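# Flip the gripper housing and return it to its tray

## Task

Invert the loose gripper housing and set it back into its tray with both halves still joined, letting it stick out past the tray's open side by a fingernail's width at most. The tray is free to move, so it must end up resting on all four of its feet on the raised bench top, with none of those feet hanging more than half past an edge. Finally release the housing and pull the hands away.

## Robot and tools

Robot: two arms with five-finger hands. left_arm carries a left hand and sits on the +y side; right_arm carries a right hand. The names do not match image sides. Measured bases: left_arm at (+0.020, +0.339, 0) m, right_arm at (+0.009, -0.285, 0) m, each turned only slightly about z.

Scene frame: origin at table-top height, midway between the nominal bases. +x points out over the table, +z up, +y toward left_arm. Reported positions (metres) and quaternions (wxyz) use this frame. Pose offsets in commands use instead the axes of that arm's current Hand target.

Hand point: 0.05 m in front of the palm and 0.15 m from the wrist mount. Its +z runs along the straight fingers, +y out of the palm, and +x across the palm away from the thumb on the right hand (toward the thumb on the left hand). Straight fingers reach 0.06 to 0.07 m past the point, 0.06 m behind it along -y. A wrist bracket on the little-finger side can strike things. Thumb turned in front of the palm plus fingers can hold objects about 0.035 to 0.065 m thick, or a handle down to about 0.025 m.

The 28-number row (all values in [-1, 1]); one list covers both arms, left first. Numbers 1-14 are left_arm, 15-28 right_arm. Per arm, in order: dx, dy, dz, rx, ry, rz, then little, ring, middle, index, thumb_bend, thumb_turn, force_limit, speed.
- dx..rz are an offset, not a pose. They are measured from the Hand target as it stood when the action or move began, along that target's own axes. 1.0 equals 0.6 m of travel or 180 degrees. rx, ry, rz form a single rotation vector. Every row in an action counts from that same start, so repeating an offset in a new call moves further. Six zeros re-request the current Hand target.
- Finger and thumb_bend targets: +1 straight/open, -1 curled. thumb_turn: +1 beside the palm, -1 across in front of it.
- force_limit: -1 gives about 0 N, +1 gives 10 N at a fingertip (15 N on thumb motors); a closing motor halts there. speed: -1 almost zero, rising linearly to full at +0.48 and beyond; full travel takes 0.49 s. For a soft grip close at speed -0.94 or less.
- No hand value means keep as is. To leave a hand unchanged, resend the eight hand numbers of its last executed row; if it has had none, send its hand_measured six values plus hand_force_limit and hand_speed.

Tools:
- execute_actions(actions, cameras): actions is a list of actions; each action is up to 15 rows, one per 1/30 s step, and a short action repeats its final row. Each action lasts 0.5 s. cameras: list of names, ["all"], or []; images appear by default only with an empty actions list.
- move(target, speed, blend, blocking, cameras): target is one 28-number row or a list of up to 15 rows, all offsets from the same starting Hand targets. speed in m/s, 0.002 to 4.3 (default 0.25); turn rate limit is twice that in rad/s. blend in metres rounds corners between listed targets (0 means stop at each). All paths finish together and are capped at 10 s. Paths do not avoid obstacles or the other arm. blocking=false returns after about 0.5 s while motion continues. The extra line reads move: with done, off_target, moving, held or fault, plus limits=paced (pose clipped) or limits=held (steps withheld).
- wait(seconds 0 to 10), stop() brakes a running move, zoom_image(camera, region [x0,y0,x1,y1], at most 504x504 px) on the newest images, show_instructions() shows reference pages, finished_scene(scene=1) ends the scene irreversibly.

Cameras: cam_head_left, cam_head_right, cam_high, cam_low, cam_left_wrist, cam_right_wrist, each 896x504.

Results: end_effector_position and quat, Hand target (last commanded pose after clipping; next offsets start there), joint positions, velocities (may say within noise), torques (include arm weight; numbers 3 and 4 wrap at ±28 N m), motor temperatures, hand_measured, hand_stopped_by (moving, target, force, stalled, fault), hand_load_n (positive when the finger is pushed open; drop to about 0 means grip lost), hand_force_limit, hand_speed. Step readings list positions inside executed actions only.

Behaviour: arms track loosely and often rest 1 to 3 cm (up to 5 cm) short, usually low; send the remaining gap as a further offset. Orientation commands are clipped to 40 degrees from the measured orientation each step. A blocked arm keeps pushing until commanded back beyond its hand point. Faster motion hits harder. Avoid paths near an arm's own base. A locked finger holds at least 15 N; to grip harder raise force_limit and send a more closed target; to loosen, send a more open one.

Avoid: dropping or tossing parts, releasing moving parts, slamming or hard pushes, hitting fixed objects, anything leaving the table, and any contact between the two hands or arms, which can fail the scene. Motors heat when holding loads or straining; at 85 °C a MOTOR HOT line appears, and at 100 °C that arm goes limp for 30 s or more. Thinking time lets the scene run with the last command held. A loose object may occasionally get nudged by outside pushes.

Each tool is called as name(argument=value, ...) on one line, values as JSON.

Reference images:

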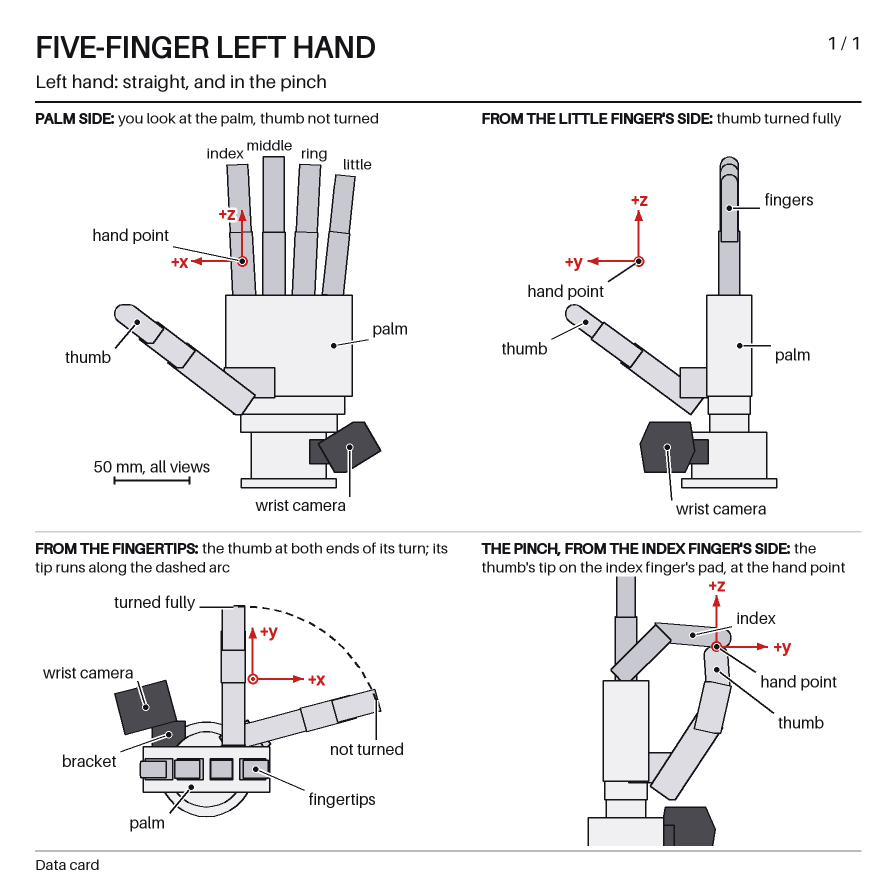

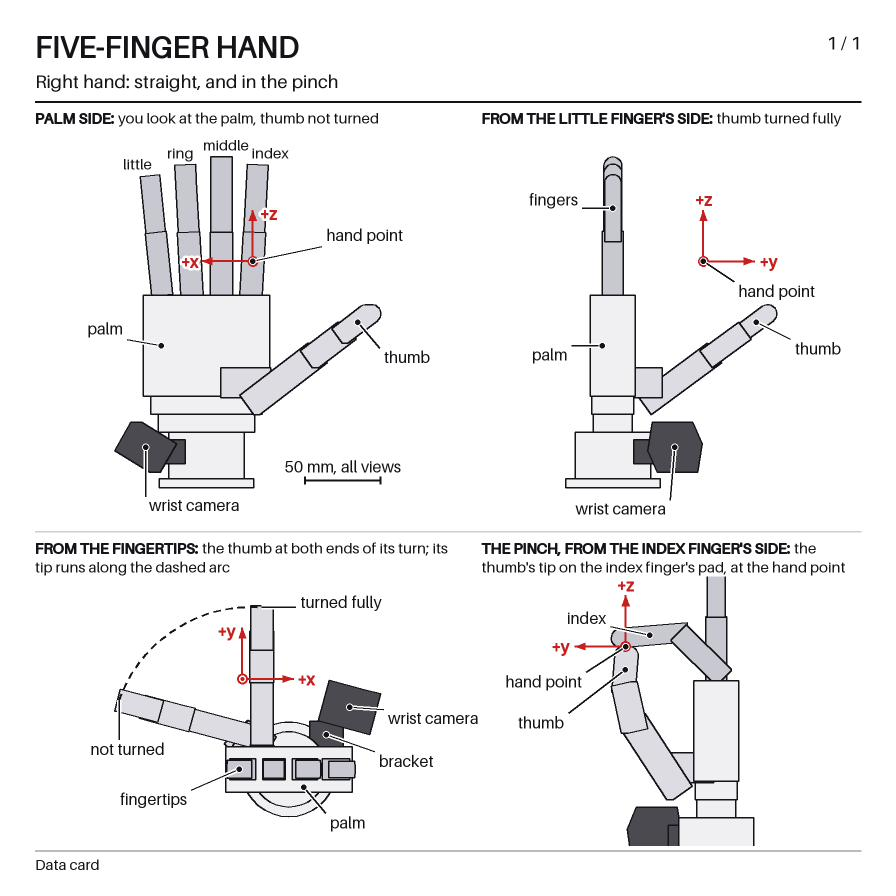

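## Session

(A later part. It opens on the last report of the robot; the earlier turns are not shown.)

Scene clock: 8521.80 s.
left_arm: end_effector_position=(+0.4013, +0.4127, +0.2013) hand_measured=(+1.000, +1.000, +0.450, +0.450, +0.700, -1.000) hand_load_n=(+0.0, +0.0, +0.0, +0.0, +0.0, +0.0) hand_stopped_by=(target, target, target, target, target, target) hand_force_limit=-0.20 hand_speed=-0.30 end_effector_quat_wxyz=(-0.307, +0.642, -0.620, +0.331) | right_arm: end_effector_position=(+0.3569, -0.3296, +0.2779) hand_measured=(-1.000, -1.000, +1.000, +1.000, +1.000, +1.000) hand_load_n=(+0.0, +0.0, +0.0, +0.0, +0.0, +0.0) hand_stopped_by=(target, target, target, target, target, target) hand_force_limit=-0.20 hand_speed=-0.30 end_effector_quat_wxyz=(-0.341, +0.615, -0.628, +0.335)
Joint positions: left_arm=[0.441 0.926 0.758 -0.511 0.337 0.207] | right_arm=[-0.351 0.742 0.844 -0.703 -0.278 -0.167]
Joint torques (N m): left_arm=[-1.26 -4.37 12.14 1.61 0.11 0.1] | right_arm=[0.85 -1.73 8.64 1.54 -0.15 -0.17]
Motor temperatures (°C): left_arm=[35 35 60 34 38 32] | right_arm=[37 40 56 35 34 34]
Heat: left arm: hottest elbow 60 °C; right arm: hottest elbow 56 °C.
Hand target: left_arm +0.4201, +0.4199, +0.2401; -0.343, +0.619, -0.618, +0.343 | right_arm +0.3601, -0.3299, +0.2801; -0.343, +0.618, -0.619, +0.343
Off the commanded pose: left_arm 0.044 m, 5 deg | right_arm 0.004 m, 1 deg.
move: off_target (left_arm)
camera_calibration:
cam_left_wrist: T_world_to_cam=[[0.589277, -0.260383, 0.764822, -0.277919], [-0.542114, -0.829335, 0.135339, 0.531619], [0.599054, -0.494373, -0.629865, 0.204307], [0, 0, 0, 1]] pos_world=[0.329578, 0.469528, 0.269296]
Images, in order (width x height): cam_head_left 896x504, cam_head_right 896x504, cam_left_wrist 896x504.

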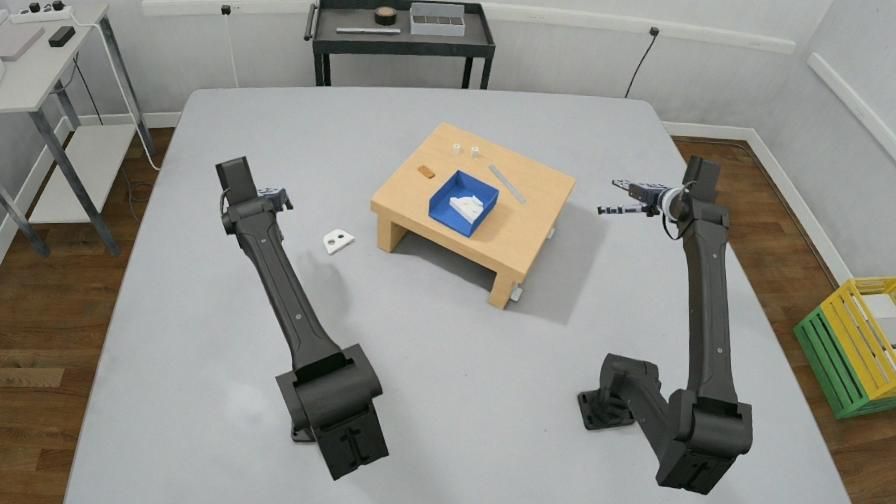

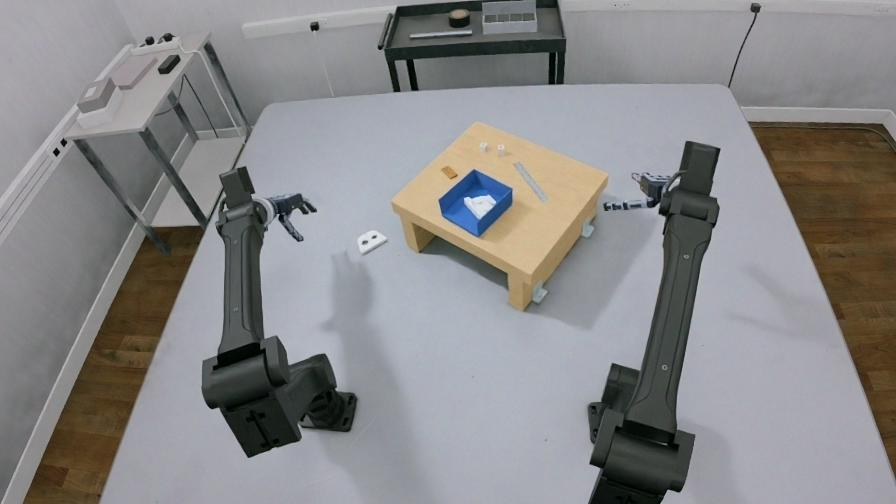

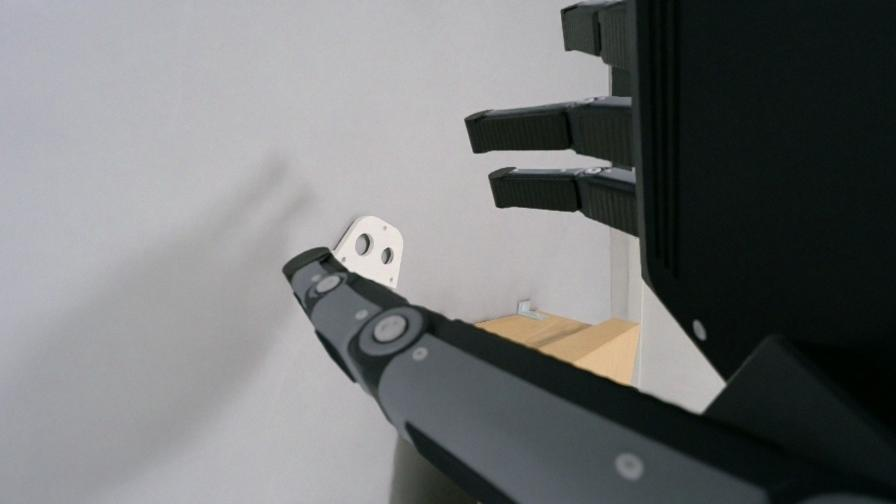

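execute_actions(actions=[], cameras=["cam_high","cam_low","cam_head_left","cam_head_right","cam_right_wrist"])

zoom_image(camera="cam_high", region=[390, 150, 470, 215])

zoom_image(camera="cam_head_left", region=[445, 185, 490, 225])

zoom_image(camera="cam_head_right", region=[455, 185, 505, 225])

Scene clock: 8552.87 s.
left_arm: end_effector_position=(+0.4013, +0.4127, +0.2013) hand_measured=(+1.000, +1.000, +0.450, +0.450, +0.700, -1.000) hand_load_n=(+0.0, +0.0, +0.0, +0.0, +0.0, +0.0) hand_stopped_by=(target, target, target, target, target, target) hand_force_limit=-0.20 hand_speed=-0.30 end_effector_quat_wxyz=(-0.307, +0.642, -0.620, +0.331) | right_arm: end_effector_position=(+0.3569, -0.3296, +0.2779) hand_measured=(-1.000, -1.000, +1.000, +1.000, +1.000, +1.000) hand_load_n=(+0.0, +0.0, +0.0, +0.0, +0.0, +0.0) hand_stopped_by=(target, target, target, target, target, target) hand_force_limit=-0.20 hand_speed=-0.30 end_effector_quat_wxyz=(-0.340, +0.615, -0.628, +0.335)
Joint positions: left_arm=[0.441 0.926 0.758 -0.511 0.337 0.207] | right_arm=[-0.351 0.742 0.844 -0.703 -0.278 -0.167]
Joint velocities: within noise
Joint torques (N m): left_arm=[-1.14 -4.42 12.15 1.62 0.11 0.11] | right_arm=[0.85 -1.73 8.62 1.54 -0.15 -0.15]
Motor temperatures (°C): left_arm=[35 35 60 34 38 32] | right_arm=[37 39 54 36 34 34]
Heat: left arm: hottest elbow 60 °C; right arm: hottest elbow 54 °C.
Hand target: left_arm +0.4201, +0.4199, +0.2401; -0.343, +0.619, -0.618, +0.343 | right_arm +0.3601, -0.3299, +0.2801; -0.343, +0.618, -0.619, +0.343
Off the commanded pose: left_arm 0.044 m, 5 deg | right_arm 0.004 m, 1 deg.
camera_calibration:
cam_right_wrist: T_world_to_cam=[[-0.516976, -0.299289, -0.801974, 0.304313], [-0.56129, 0.825881, 0.0536135, 0.461866], [0.646289, 0.477857, -0.594948, 0.206673], [0, 0, 0, 1]] pos_world=[0.282993, -0.389129, 0.342249]
Images, in order (width x height): cam_head_left 896x504, cam_head_right 896x504, cam_high 896x504, cam_low 896x504, cam_right_wrist 896x504.

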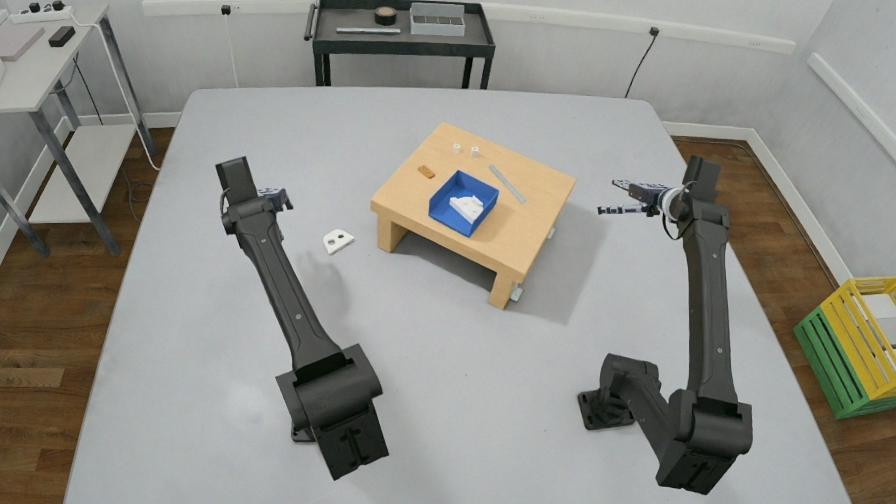

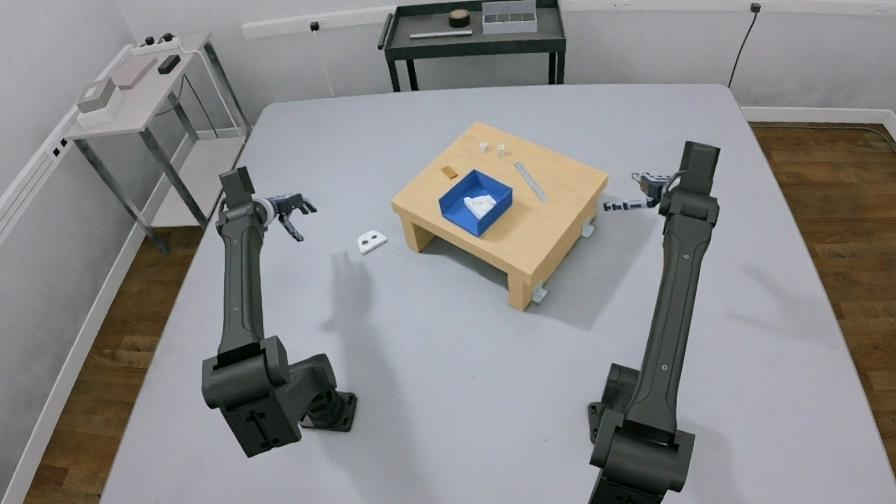

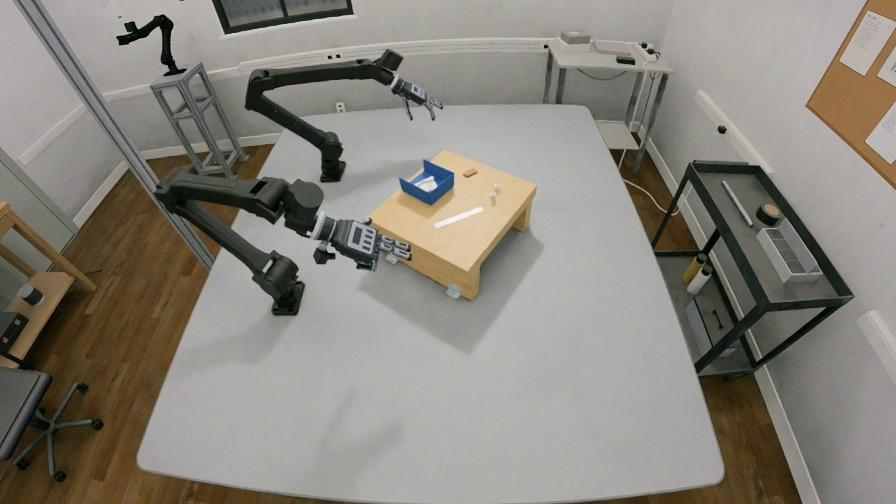

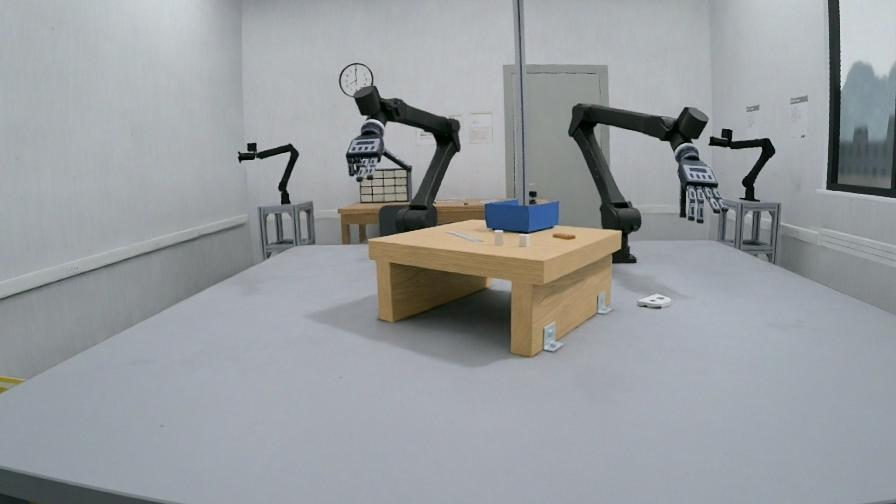

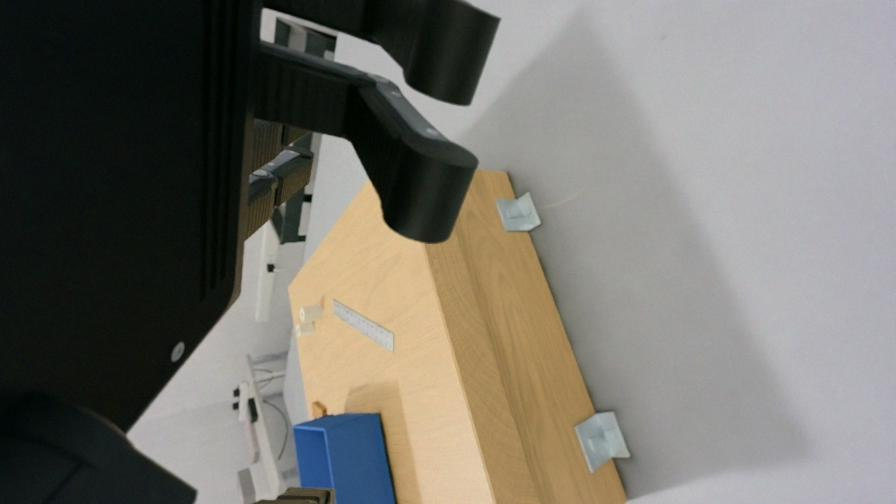

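Scaled by 6.300 from the camera's 896x504 image, which has a finer 1280x720 frame.

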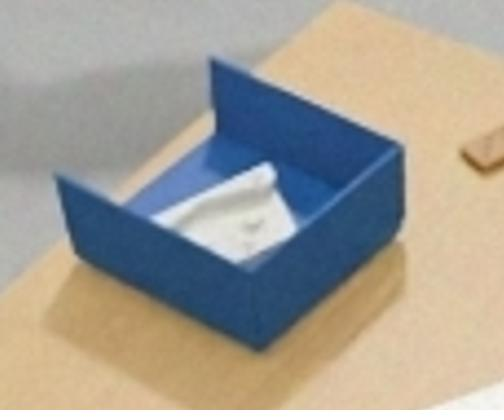

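Scaled by 11.200 from the camera's 896x504 image, which has a finer 1280x720 frame.

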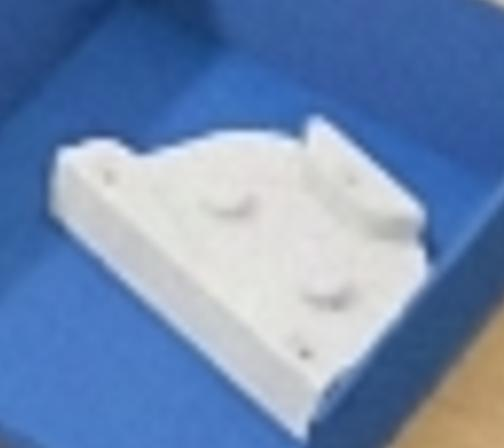

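Scaled by 10.080 from the camera's 896x504 image, which has a finer 1280x720 frame.

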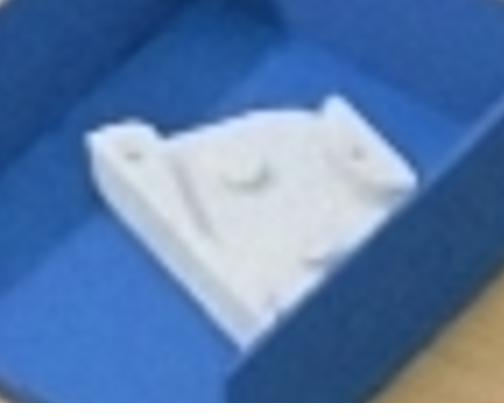

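zoom_image(camera="cam_head_right", region=[350, 222, 395, 260])

zoom_image(camera="cam_low", region=[625, 280, 685, 320])

Scaled by 11.200 from the camera's 896x504 image, which has a finer 1280x720 frame.

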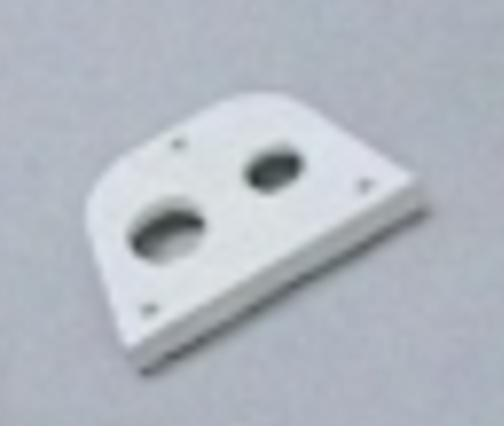

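Scaled by 8.400 from the camera's 896x504 image, which has a finer 1280x720 frame.

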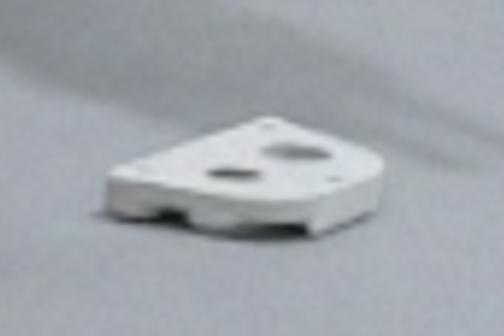

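zoom_image(camera="cam_head_left", region=[315, 222, 360, 260])

Scaled by 11.200 from the camera's 896x504 image, which has a finer 1280x720 frame.

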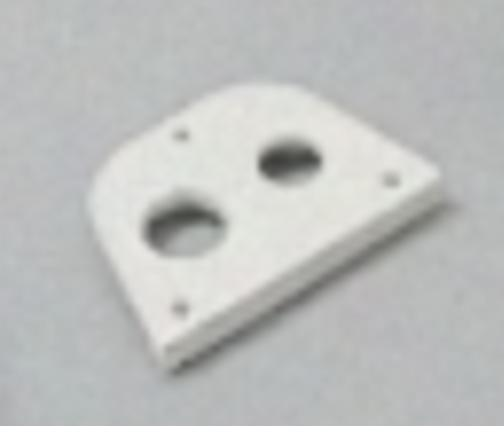

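move(target=[-0,0,0,0,0,0,-1,-1,0.45,0.45,0.7,-1,-0.2,-0.3,0,0,0,0,0,0,-1,-1,1,1,1,1,-0.2,-0.3], speed=0.15)

move(target=[0.1858,0.1177,0.2523,0,-0.1767,-0.1104,-1,-1,0.45,0.45,0.7,-1,-0.2,-0.3,0,0,0,0,0,0,-1,-1,1,1,1,1,-0.2,-0.3], speed=0.15, cameras=["cam_head_left","cam_head_right","cam_left_wrist"])

Scene clock: 8672.03 s.
left_arm: end_effector_position=(+0.4013, +0.4128, +0.2013) hand_measured=(-1.000, -1.000, +0.450, +0.450, +0.700, -1.000) hand_load_n=(+0.0, +0.0, +0.0, +0.0, +0.0, +0.0) hand_stopped_by=(target, target, target, target, target, target) hand_force_limit=-0.20 hand_speed=-0.30 end_effector_quat_wxyz=(-0.307, +0.641, -0.621, +0.331) | right_arm: end_effector_position=(+0.3569, -0.3296, +0.2779) hand_measured=(-1.000, -1.000, +1.000, +1.000, +1.000, +1.000) hand_load_n=(+0.0, +0.0, +0.0, +0.0, +0.0, +0.0) hand_stopped_by=(target, target, target, target, target, target) hand_force_limit=-0.20 hand_speed=-0.30 end_effector_quat_wxyz=(-0.340, +0.615, -0.628, +0.335)
Joint positions: left_arm=[0.441 0.926 0.758 -0.511 0.337 0.208] | right_arm=[-0.351 0.742 0.844 -0.703 -0.278 -0.167]
Joint torques (N m): left_arm=[-1.2 -4.25 12.15 1.58 0.11 0.09] | right_arm=[0.91 -1.67 8.64 1.54 -0.15 -0.15]
Motor temperatures (°C): left_arm=[35 35 61 34 38 32] | right_arm=[37 38 52 36 34 34]
Heat: left arm: hottest elbow 61 °C; right arm: hottest elbow 52 °C.
Hand target: left_arm +0.4201, +0.4199, +0.2401; -0.343, +0.619, -0.618, +0.343 | right_arm +0.3601, -0.3300, +0.2801; -0.343, +0.618, -0.619, +0.343
Off the commanded pose: left_arm 0.044 m, 5 deg | right_arm 0.004 m, 1 deg.
move: off_target (left_arm)

Scene clock: 8675.00 s.
left_arm: end_effector_position=(+0.4890, +0.3145, +0.0780) hand_measured=(-1.000, -1.000, +0.450, +0.450, +0.700, -1.000) hand_load_n=(+0.0, +0.0, -0.5, +0.0, +0.0, +0.0) hand_stopped_by=(target, target, target, target, target, target) hand_force_limit=-0.20 hand_speed=-0.30 end_effector_quat_wxyz=(-0.431, +0.785, -0.401, +0.194) | right_arm: end_effector_position=(+0.3569, -0.3296, +0.2779) hand_measured=(-1.000, -1.000, +1.000, +1.000, +1.000, +1.000) hand_load_n=(+0.0, +0.0, +0.0, +0.0, +0.0, -0.5) hand_stopped_by=(target, target, target, target, target, target) hand_force_limit=-0.20 hand_speed=-0.30 end_effector_quat_wxyz=(-0.340, +0.615, -0.628, +0.335)
Joint positions: left_arm=[-0.19 1.34 0.715 -0.195 -0.713 -0.563] | right_arm=[-0.351 0.742 0.844 -0.703 -0.278 -0.167]
Joint torques (N m): left_arm=[-1.08 -7.41 10.03 0.65 -0.46 -0.15] | right_arm=[0.85 -1.73 8.62 1.52 -0.15 -0.15]
Motor temperatures (°C): left_arm=[35 35 61 34 38 32] | right_arm=[37 38 52 36 34 34]
Heat: left arm: hottest elbow 61 °C; right arm: hottest elbow 52 °C.
Hand target: left_arm +0.5111, +0.3083, +0.1000; -0.435, +0.784, -0.387, +0.214 | right_arm +0.3601, -0.3300, +0.2801; -0.343, +0.618, -0.619, +0.343
Off the commanded pose: left_arm 0.032 m, 3 deg | right_arm 0.004 m, 1 deg.
move: off_target (left_arm)
camera_calibration:
cam_left_wrist: T_world_to_cam=[[0.638084, 0.066582, 0.767083, -0.387744], [0.0577229, -0.997587, 0.0385737, 0.281484], [0.7678, 0.019665, -0.640388, -0.217767], [0, 0, 0, 1]] pos_world=[0.398367, 0.310904, 0.147119]
Images, in order (width x height): cam_head_left 896x504, cam_head_right 896x504, cam_left_wrist 896x504.

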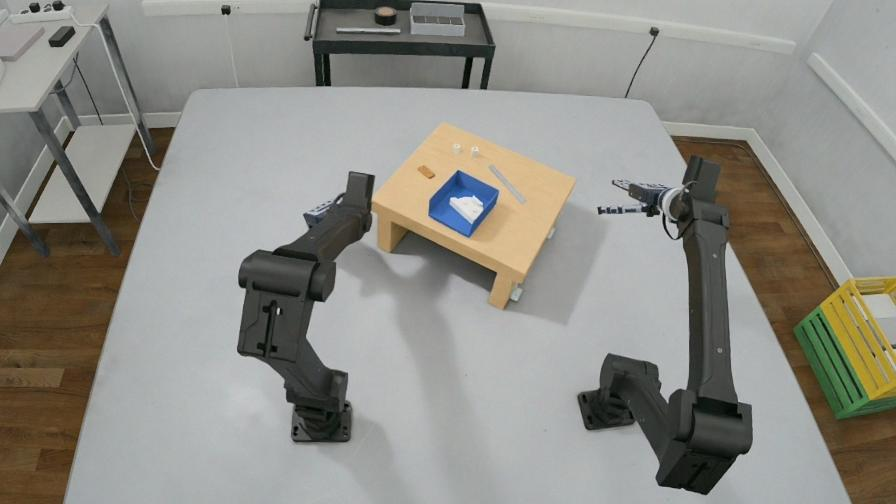

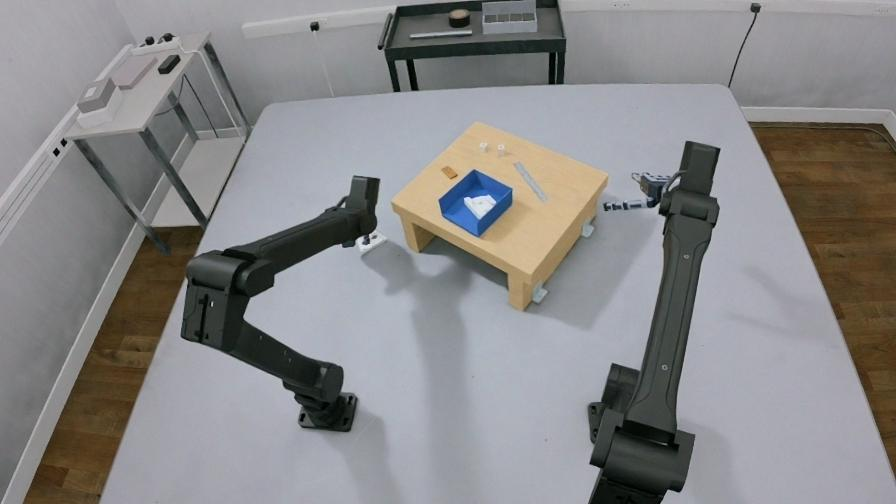

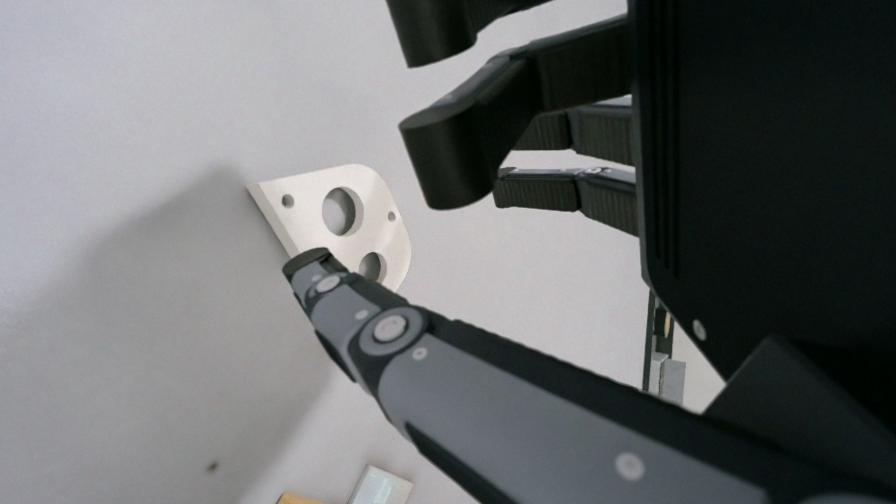

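move(target=[0.002,0.034,0.0243,0,-0.008,-0.005,-1,-1,0.45,0.45,0.7,-1,-0.2,-0.3,0,0,0,0,0,0,-1,-1,1,1,1,1,-0.2,-0.3], speed=0.1, cameras=["cam_head_left","cam_head_right","cam_left_wrist"])

Scene clock: 8685.67 s.
left_arm: end_effector_position=(+0.4935, +0.3161, +0.0593) hand_measured=(-1.000, -1.000, +0.450, +0.450, +0.700, -1.000) hand_load_n=(+0.0, +0.0, +0.0, +0.0, +0.0, +0.0) hand_stopped_by=(target, target, target, target, target, target) hand_force_limit=-0.20 hand_speed=-0.30 end_effector_quat_wxyz=(-0.434, +0.791, -0.388, +0.185) | right_arm: end_effector_position=(+0.3569, -0.3296, +0.2779) hand_measured=(-1.000, -1.000, +1.000, +1.000, +1.000, +1.000) hand_load_n=(+0.0, +0.0, +0.0, +0.0, +0.0, +0.0) hand_stopped_by=(target, target, target, target, target, target) hand_force_limit=-0.20 hand_speed=-0.30 end_effector_quat_wxyz=(-0.340, +0.615, -0.628, +0.335)
Joint positions: left_arm=[-0.193 1.398 0.715 -0.164 -0.739 -0.599] | right_arm=[-0.351 0.742 0.844 -0.703 -0.278 -0.167]
Joint torques (N m): left_arm=[-1.38 -7.65 8.55 1.47 -0.48 -0.13] | right_arm=[0.91 -1.67 8.62 1.52 -0.15 -0.15]
Motor temperatures (°C): left_arm=[35 35 61 34 38 32] | right_arm=[37 38 52 36 34 34]
Heat: left arm: hottest elbow 61 °C; right arm: hottest elbow 52 °C.
Hand target: left_arm +0.5131, +0.3084, +0.0751; -0.438, +0.790, -0.375, +0.208 | right_arm +0.3601, -0.3300, +0.2801; -0.343, +0.618, -0.619, +0.343
Off the commanded pose: left_arm 0.026 m, 3 deg | right_arm 0.004 m, 1 deg.
move: off_target (left_arm)
camera_calibration:
cam_left_wrist: T_world_to_cam=[[0.637643, 0.0870065, 0.765403, -0.382564], [0.0918312, -0.995101, 0.0366144, 0.266046], [0.764839, 0.0469409, -0.642509, -0.240239], [0, 0, 0, 1]] pos_world=[0.403252, 0.309305, 0.128719]
Images, in order (width x height): cam_head_left 896x504, cam_head_right 896x504, cam_left_wrist 896x504.

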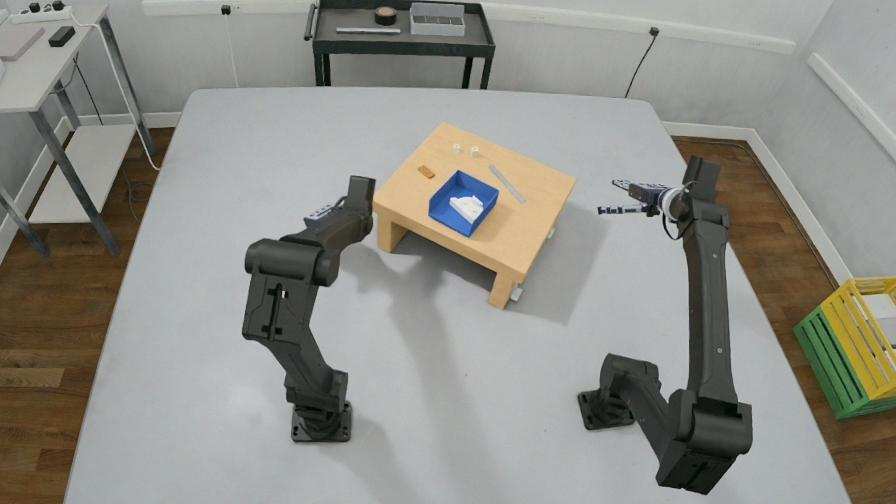

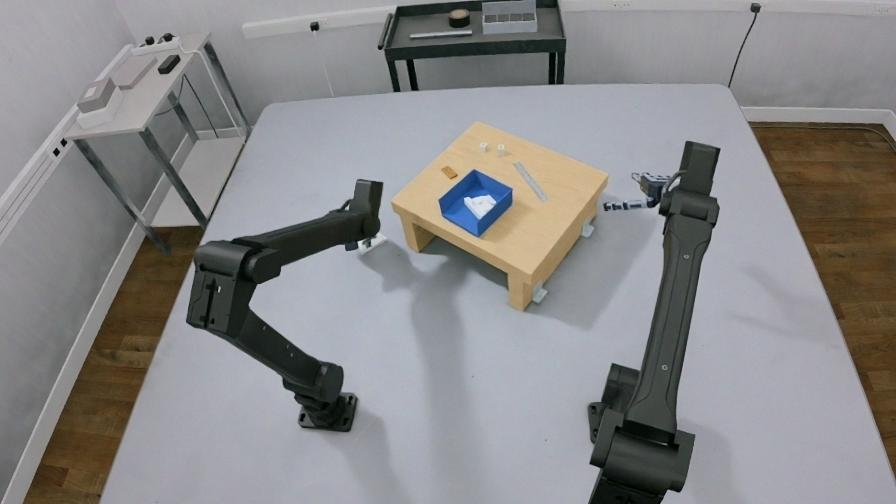

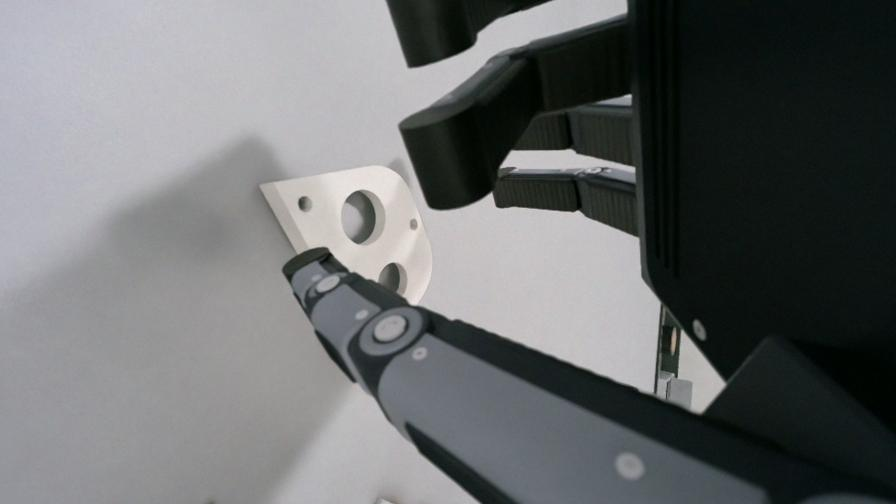

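move(target=[0.025,0.0338,0.0373,0,0.0155,0.0097,-1,-1,0.45,0.45,0.7,-1,-0.2,-0.3,0,0,0,0,0,0,-1,-1,1,1,1,1,-0.2,-0.3], speed=0.06, cameras=["cam_head_left","cam_head_right","cam_left_wrist"])

zoom_image(camera="cam_head_right", region=[335, 215, 405, 265])

zoom_image(camera="cam_head_left", region=[300, 200, 370, 250])

Scene clock: 8712.63 s.
left_arm: end_effector_position=(+0.5141, +0.3047, +0.0361) hand_measured=(-1.000, -1.000, +0.450, +0.450, +0.700, -1.000) hand_load_n=(+0.0, +0.0, +0.0, +0.0, +0.0, +0.0) hand_stopped_by=(target, target, target, target, target, target) hand_force_limit=-0.20 hand_speed=-0.30 end_effector_quat_wxyz=(-0.428, +0.783, -0.401, +0.208) | right_arm: end_effector_position=(+0.3569, -0.3296, +0.2779) hand_measured=(-1.000, -1.000, +1.000, +1.000, +1.000, +1.000) hand_load_n=(+0.0, +0.0, +0.0, +0.0, +0.0, +0.0) hand_stopped_by=(target, target, target, target, target, target) hand_force_limit=-0.20 hand_speed=-0.30 end_effector_quat_wxyz=(-0.340, +0.615, -0.628, +0.335)
Joint positions: left_arm=[-0.193 1.489 0.715 -0.022 -0.699 -0.561] | right_arm=[-0.351 0.742 0.844 -0.703 -0.278 -0.167]
Joint torques (N m): left_arm=[-0.73 -8.47 7.6 1.55 -0.18 0.12] | right_arm=[0.85 -1.73 8.62 1.52 -0.15 -0.15]
Motor temperatures (°C): left_arm=[35 35 60 34 39 32] | right_arm=[37 38 52 36 34 34]
Heat: left arm: hottest elbow 60 °C; right arm: hottest elbow 52 °C.
Hand target: left_arm +0.5289, +0.3020, +0.0460; -0.432, +0.779, -0.397, +0.220 | right_arm +0.3601, -0.3300, +0.2801; -0.343, +0.618, -0.619, +0.343
Off the commanded pose: left_arm 0.018 m, 2 deg | right_arm 0.004 m, 1 deg.
move: off_target (left_arm)
camera_calibration:
cam_left_wrist: T_world_to_cam=[[0.62337, 0.0688206, 0.778893, -0.364547], [0.0431773, -0.997629, 0.0535914, 0.278795], [0.780734, 0.000223279, -0.624863, -0.264998], [0, 0, 0, 1]] pos_world=[0.422103, 0.303282, 0.103414]
Images, in order (width x height): cam_head_left 896x504, cam_head_right 896x504, cam_left_wrist 896x504.

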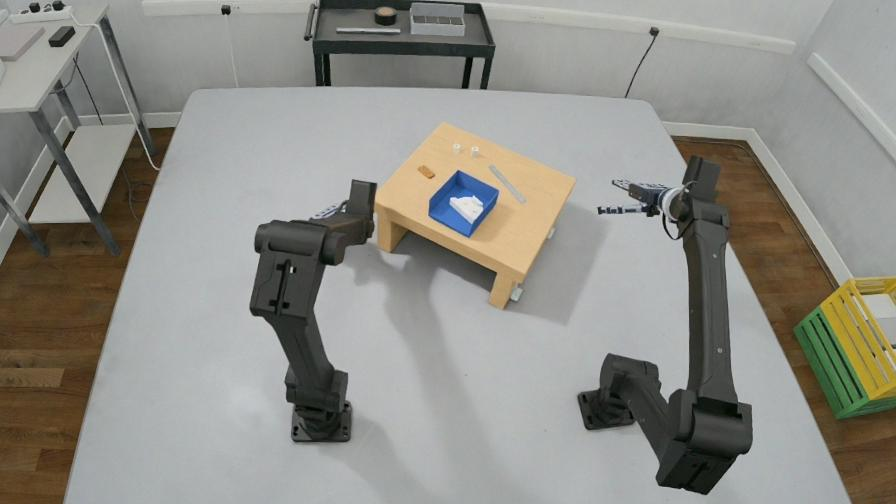

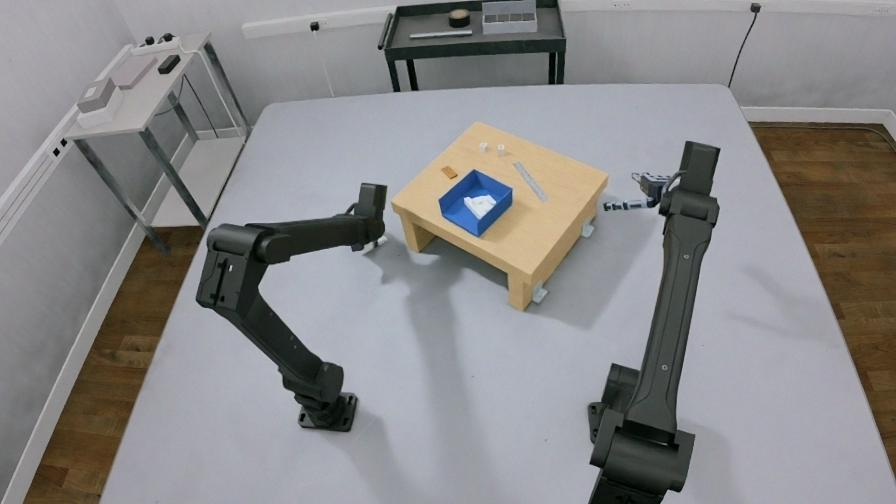

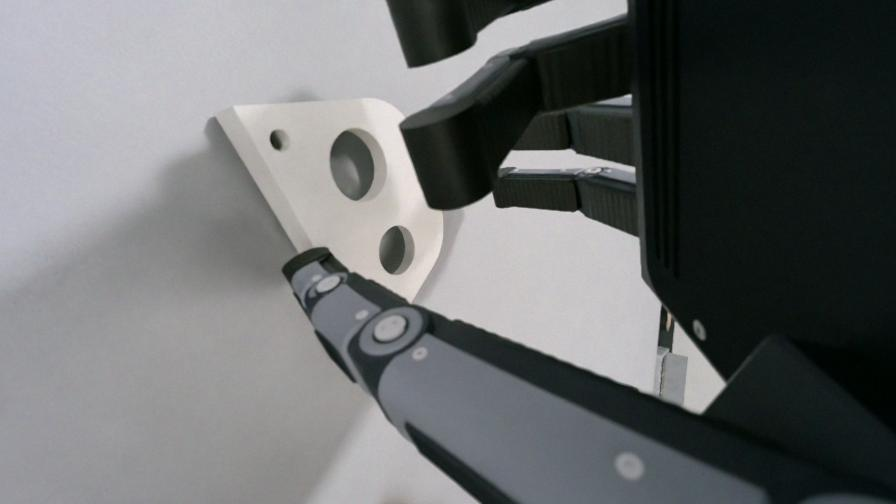

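Scaled by 7.200 from the camera's 896x504 image, which has a finer 1280x720 frame.

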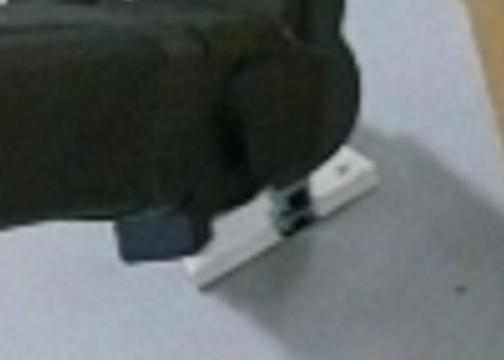

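Scaled by 7.200 from the camera's 896x504 image, which has a finer 1280x720 frame.

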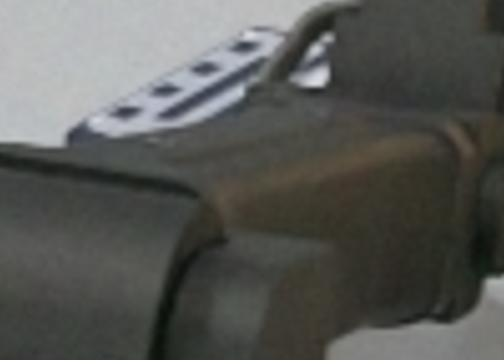

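move(target=[-0.0083,0.0128,0.0078,0,0,0,-1,-1,0.45,0.45,0.7,-1,-0.2,-0.3,0,0,0,0,0,0,-1,-1,1,1,1,1,-0.2,-0.3], speed=0.05, cameras=["cam_head_right","cam_left_wrist","cam_low"])

zoom_image(camera="cam_head_right", region=[335, 215, 405, 265])

zoom_image(camera="cam_low", region=[610, 260, 700, 325])

Scene clock: 8742.93 s.
left_arm: end_effector_position=(+0.5205, +0.3036, +0.0368) hand_measured=(-1.000, -1.000, +0.450, +0.450, +0.700, -1.000) hand_load_n=(+0.5, +0.0, +0.0, +0.0, +0.0, +0.0) hand_stopped_by=(target, target, target, target, target, target) hand_force_limit=-0.20 hand_speed=-0.30 end_effector_quat_wxyz=(-0.430, +0.781, -0.398, +0.219) | right_arm: end_effector_position=(+0.3569, -0.3296, +0.2779) hand_measured=(-1.000, -1.000, +1.000, +1.000, +1.000, +1.000) hand_load_n=(+0.0, +0.0, +0.0, +0.0, +0.0, +0.0) hand_stopped_by=(target, target, target, target, target, target) hand_force_limit=-0.20 hand_speed=-0.30 end_effector_quat_wxyz=(-0.340, +0.615, -0.628, +0.335)
Joint positions: left_arm=[-0.19 1.499 0.715 0.015 -0.693 -0.554] | right_arm=[-0.351 0.742 0.844 -0.703 -0.278 -0.167]
Joint torques (N m): left_arm=[-0.26 -8.29 6.22 1.54 -0.17 0.11] | right_arm=[0.85 -1.73 8.62 1.54 -0.15 -0.15]
Motor temperatures (°C): left_arm=[35 35 58 34 38 32] | right_arm=[37 38 52 36 34 34]
Heat: left arm: hottest elbow 58 °C; right arm: hottest elbow 52 °C.
Hand target: left_arm +0.5259, +0.3059, +0.0369; -0.432, +0.779, -0.398, +0.220 | right_arm +0.3601, -0.3300, +0.2801; -0.343, +0.618, -0.619, +0.343
Off the commanded pose: left_arm 0.006 m, 0 deg | right_arm 0.004 m, 1 deg.
move: done
camera_calibration:
cam_left_wrist: T_world_to_cam=[[0.606835, 0.0693623, 0.791796, -0.361017], [0.0361558, -0.997563, 0.0596778, 0.280801], [0.794005, -0.00758652, -0.607864, -0.274701], [0, 0, 0, 1]] pos_world=[0.427039, 0.303073, 0.102113]
Images, in order (width x height): cam_head_right 896x504, cam_low 896x504, cam_left_wrist 896x504.

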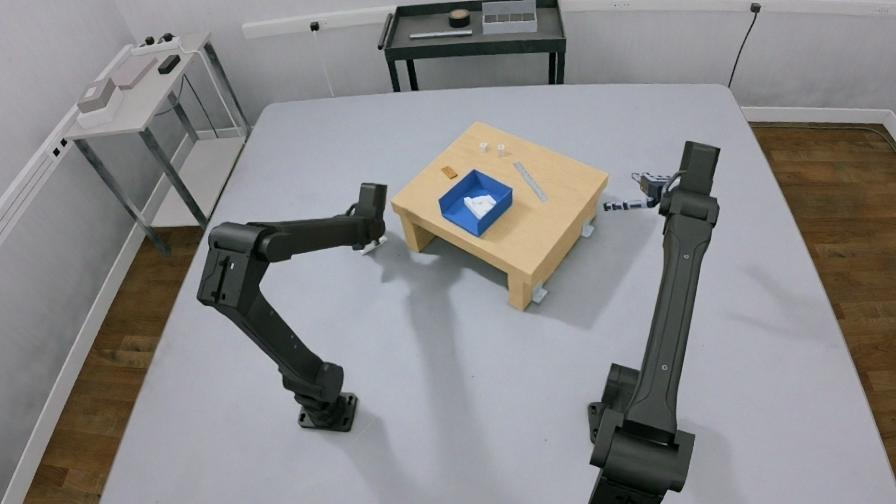

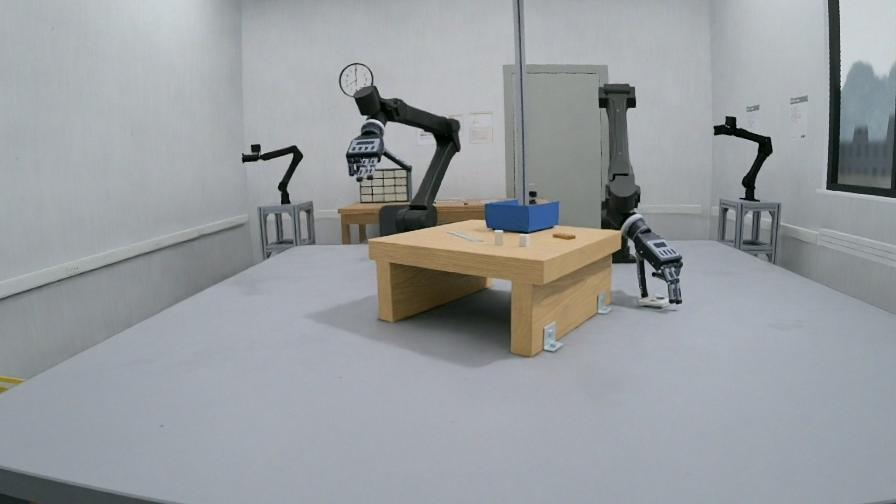

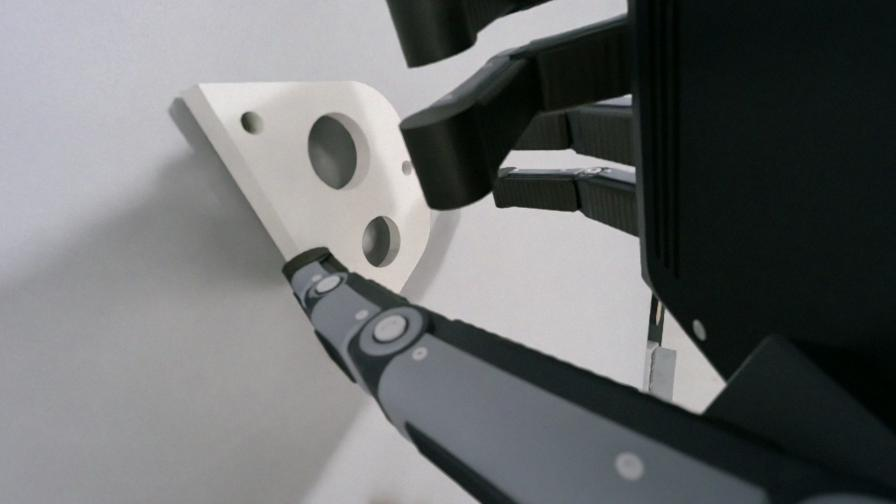

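Scaled by 7.200 from the camera's 896x504 image, which has a finer 1280x720 frame.

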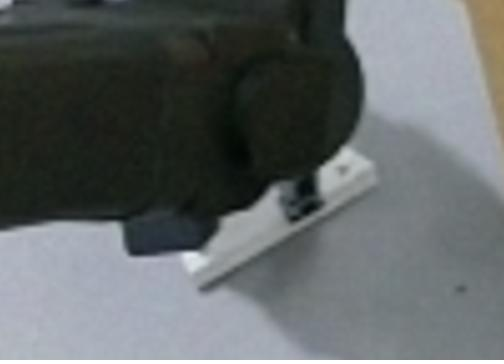

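Scaled by 5.600 from the camera's 896x504 image, which has a finer 1280x720 frame.

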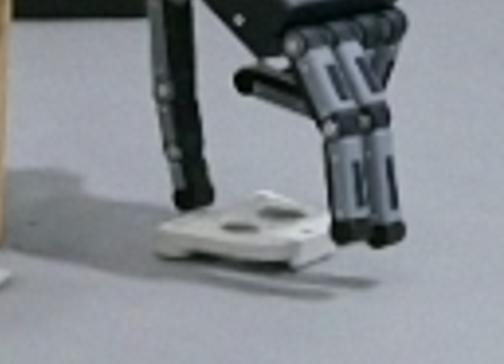

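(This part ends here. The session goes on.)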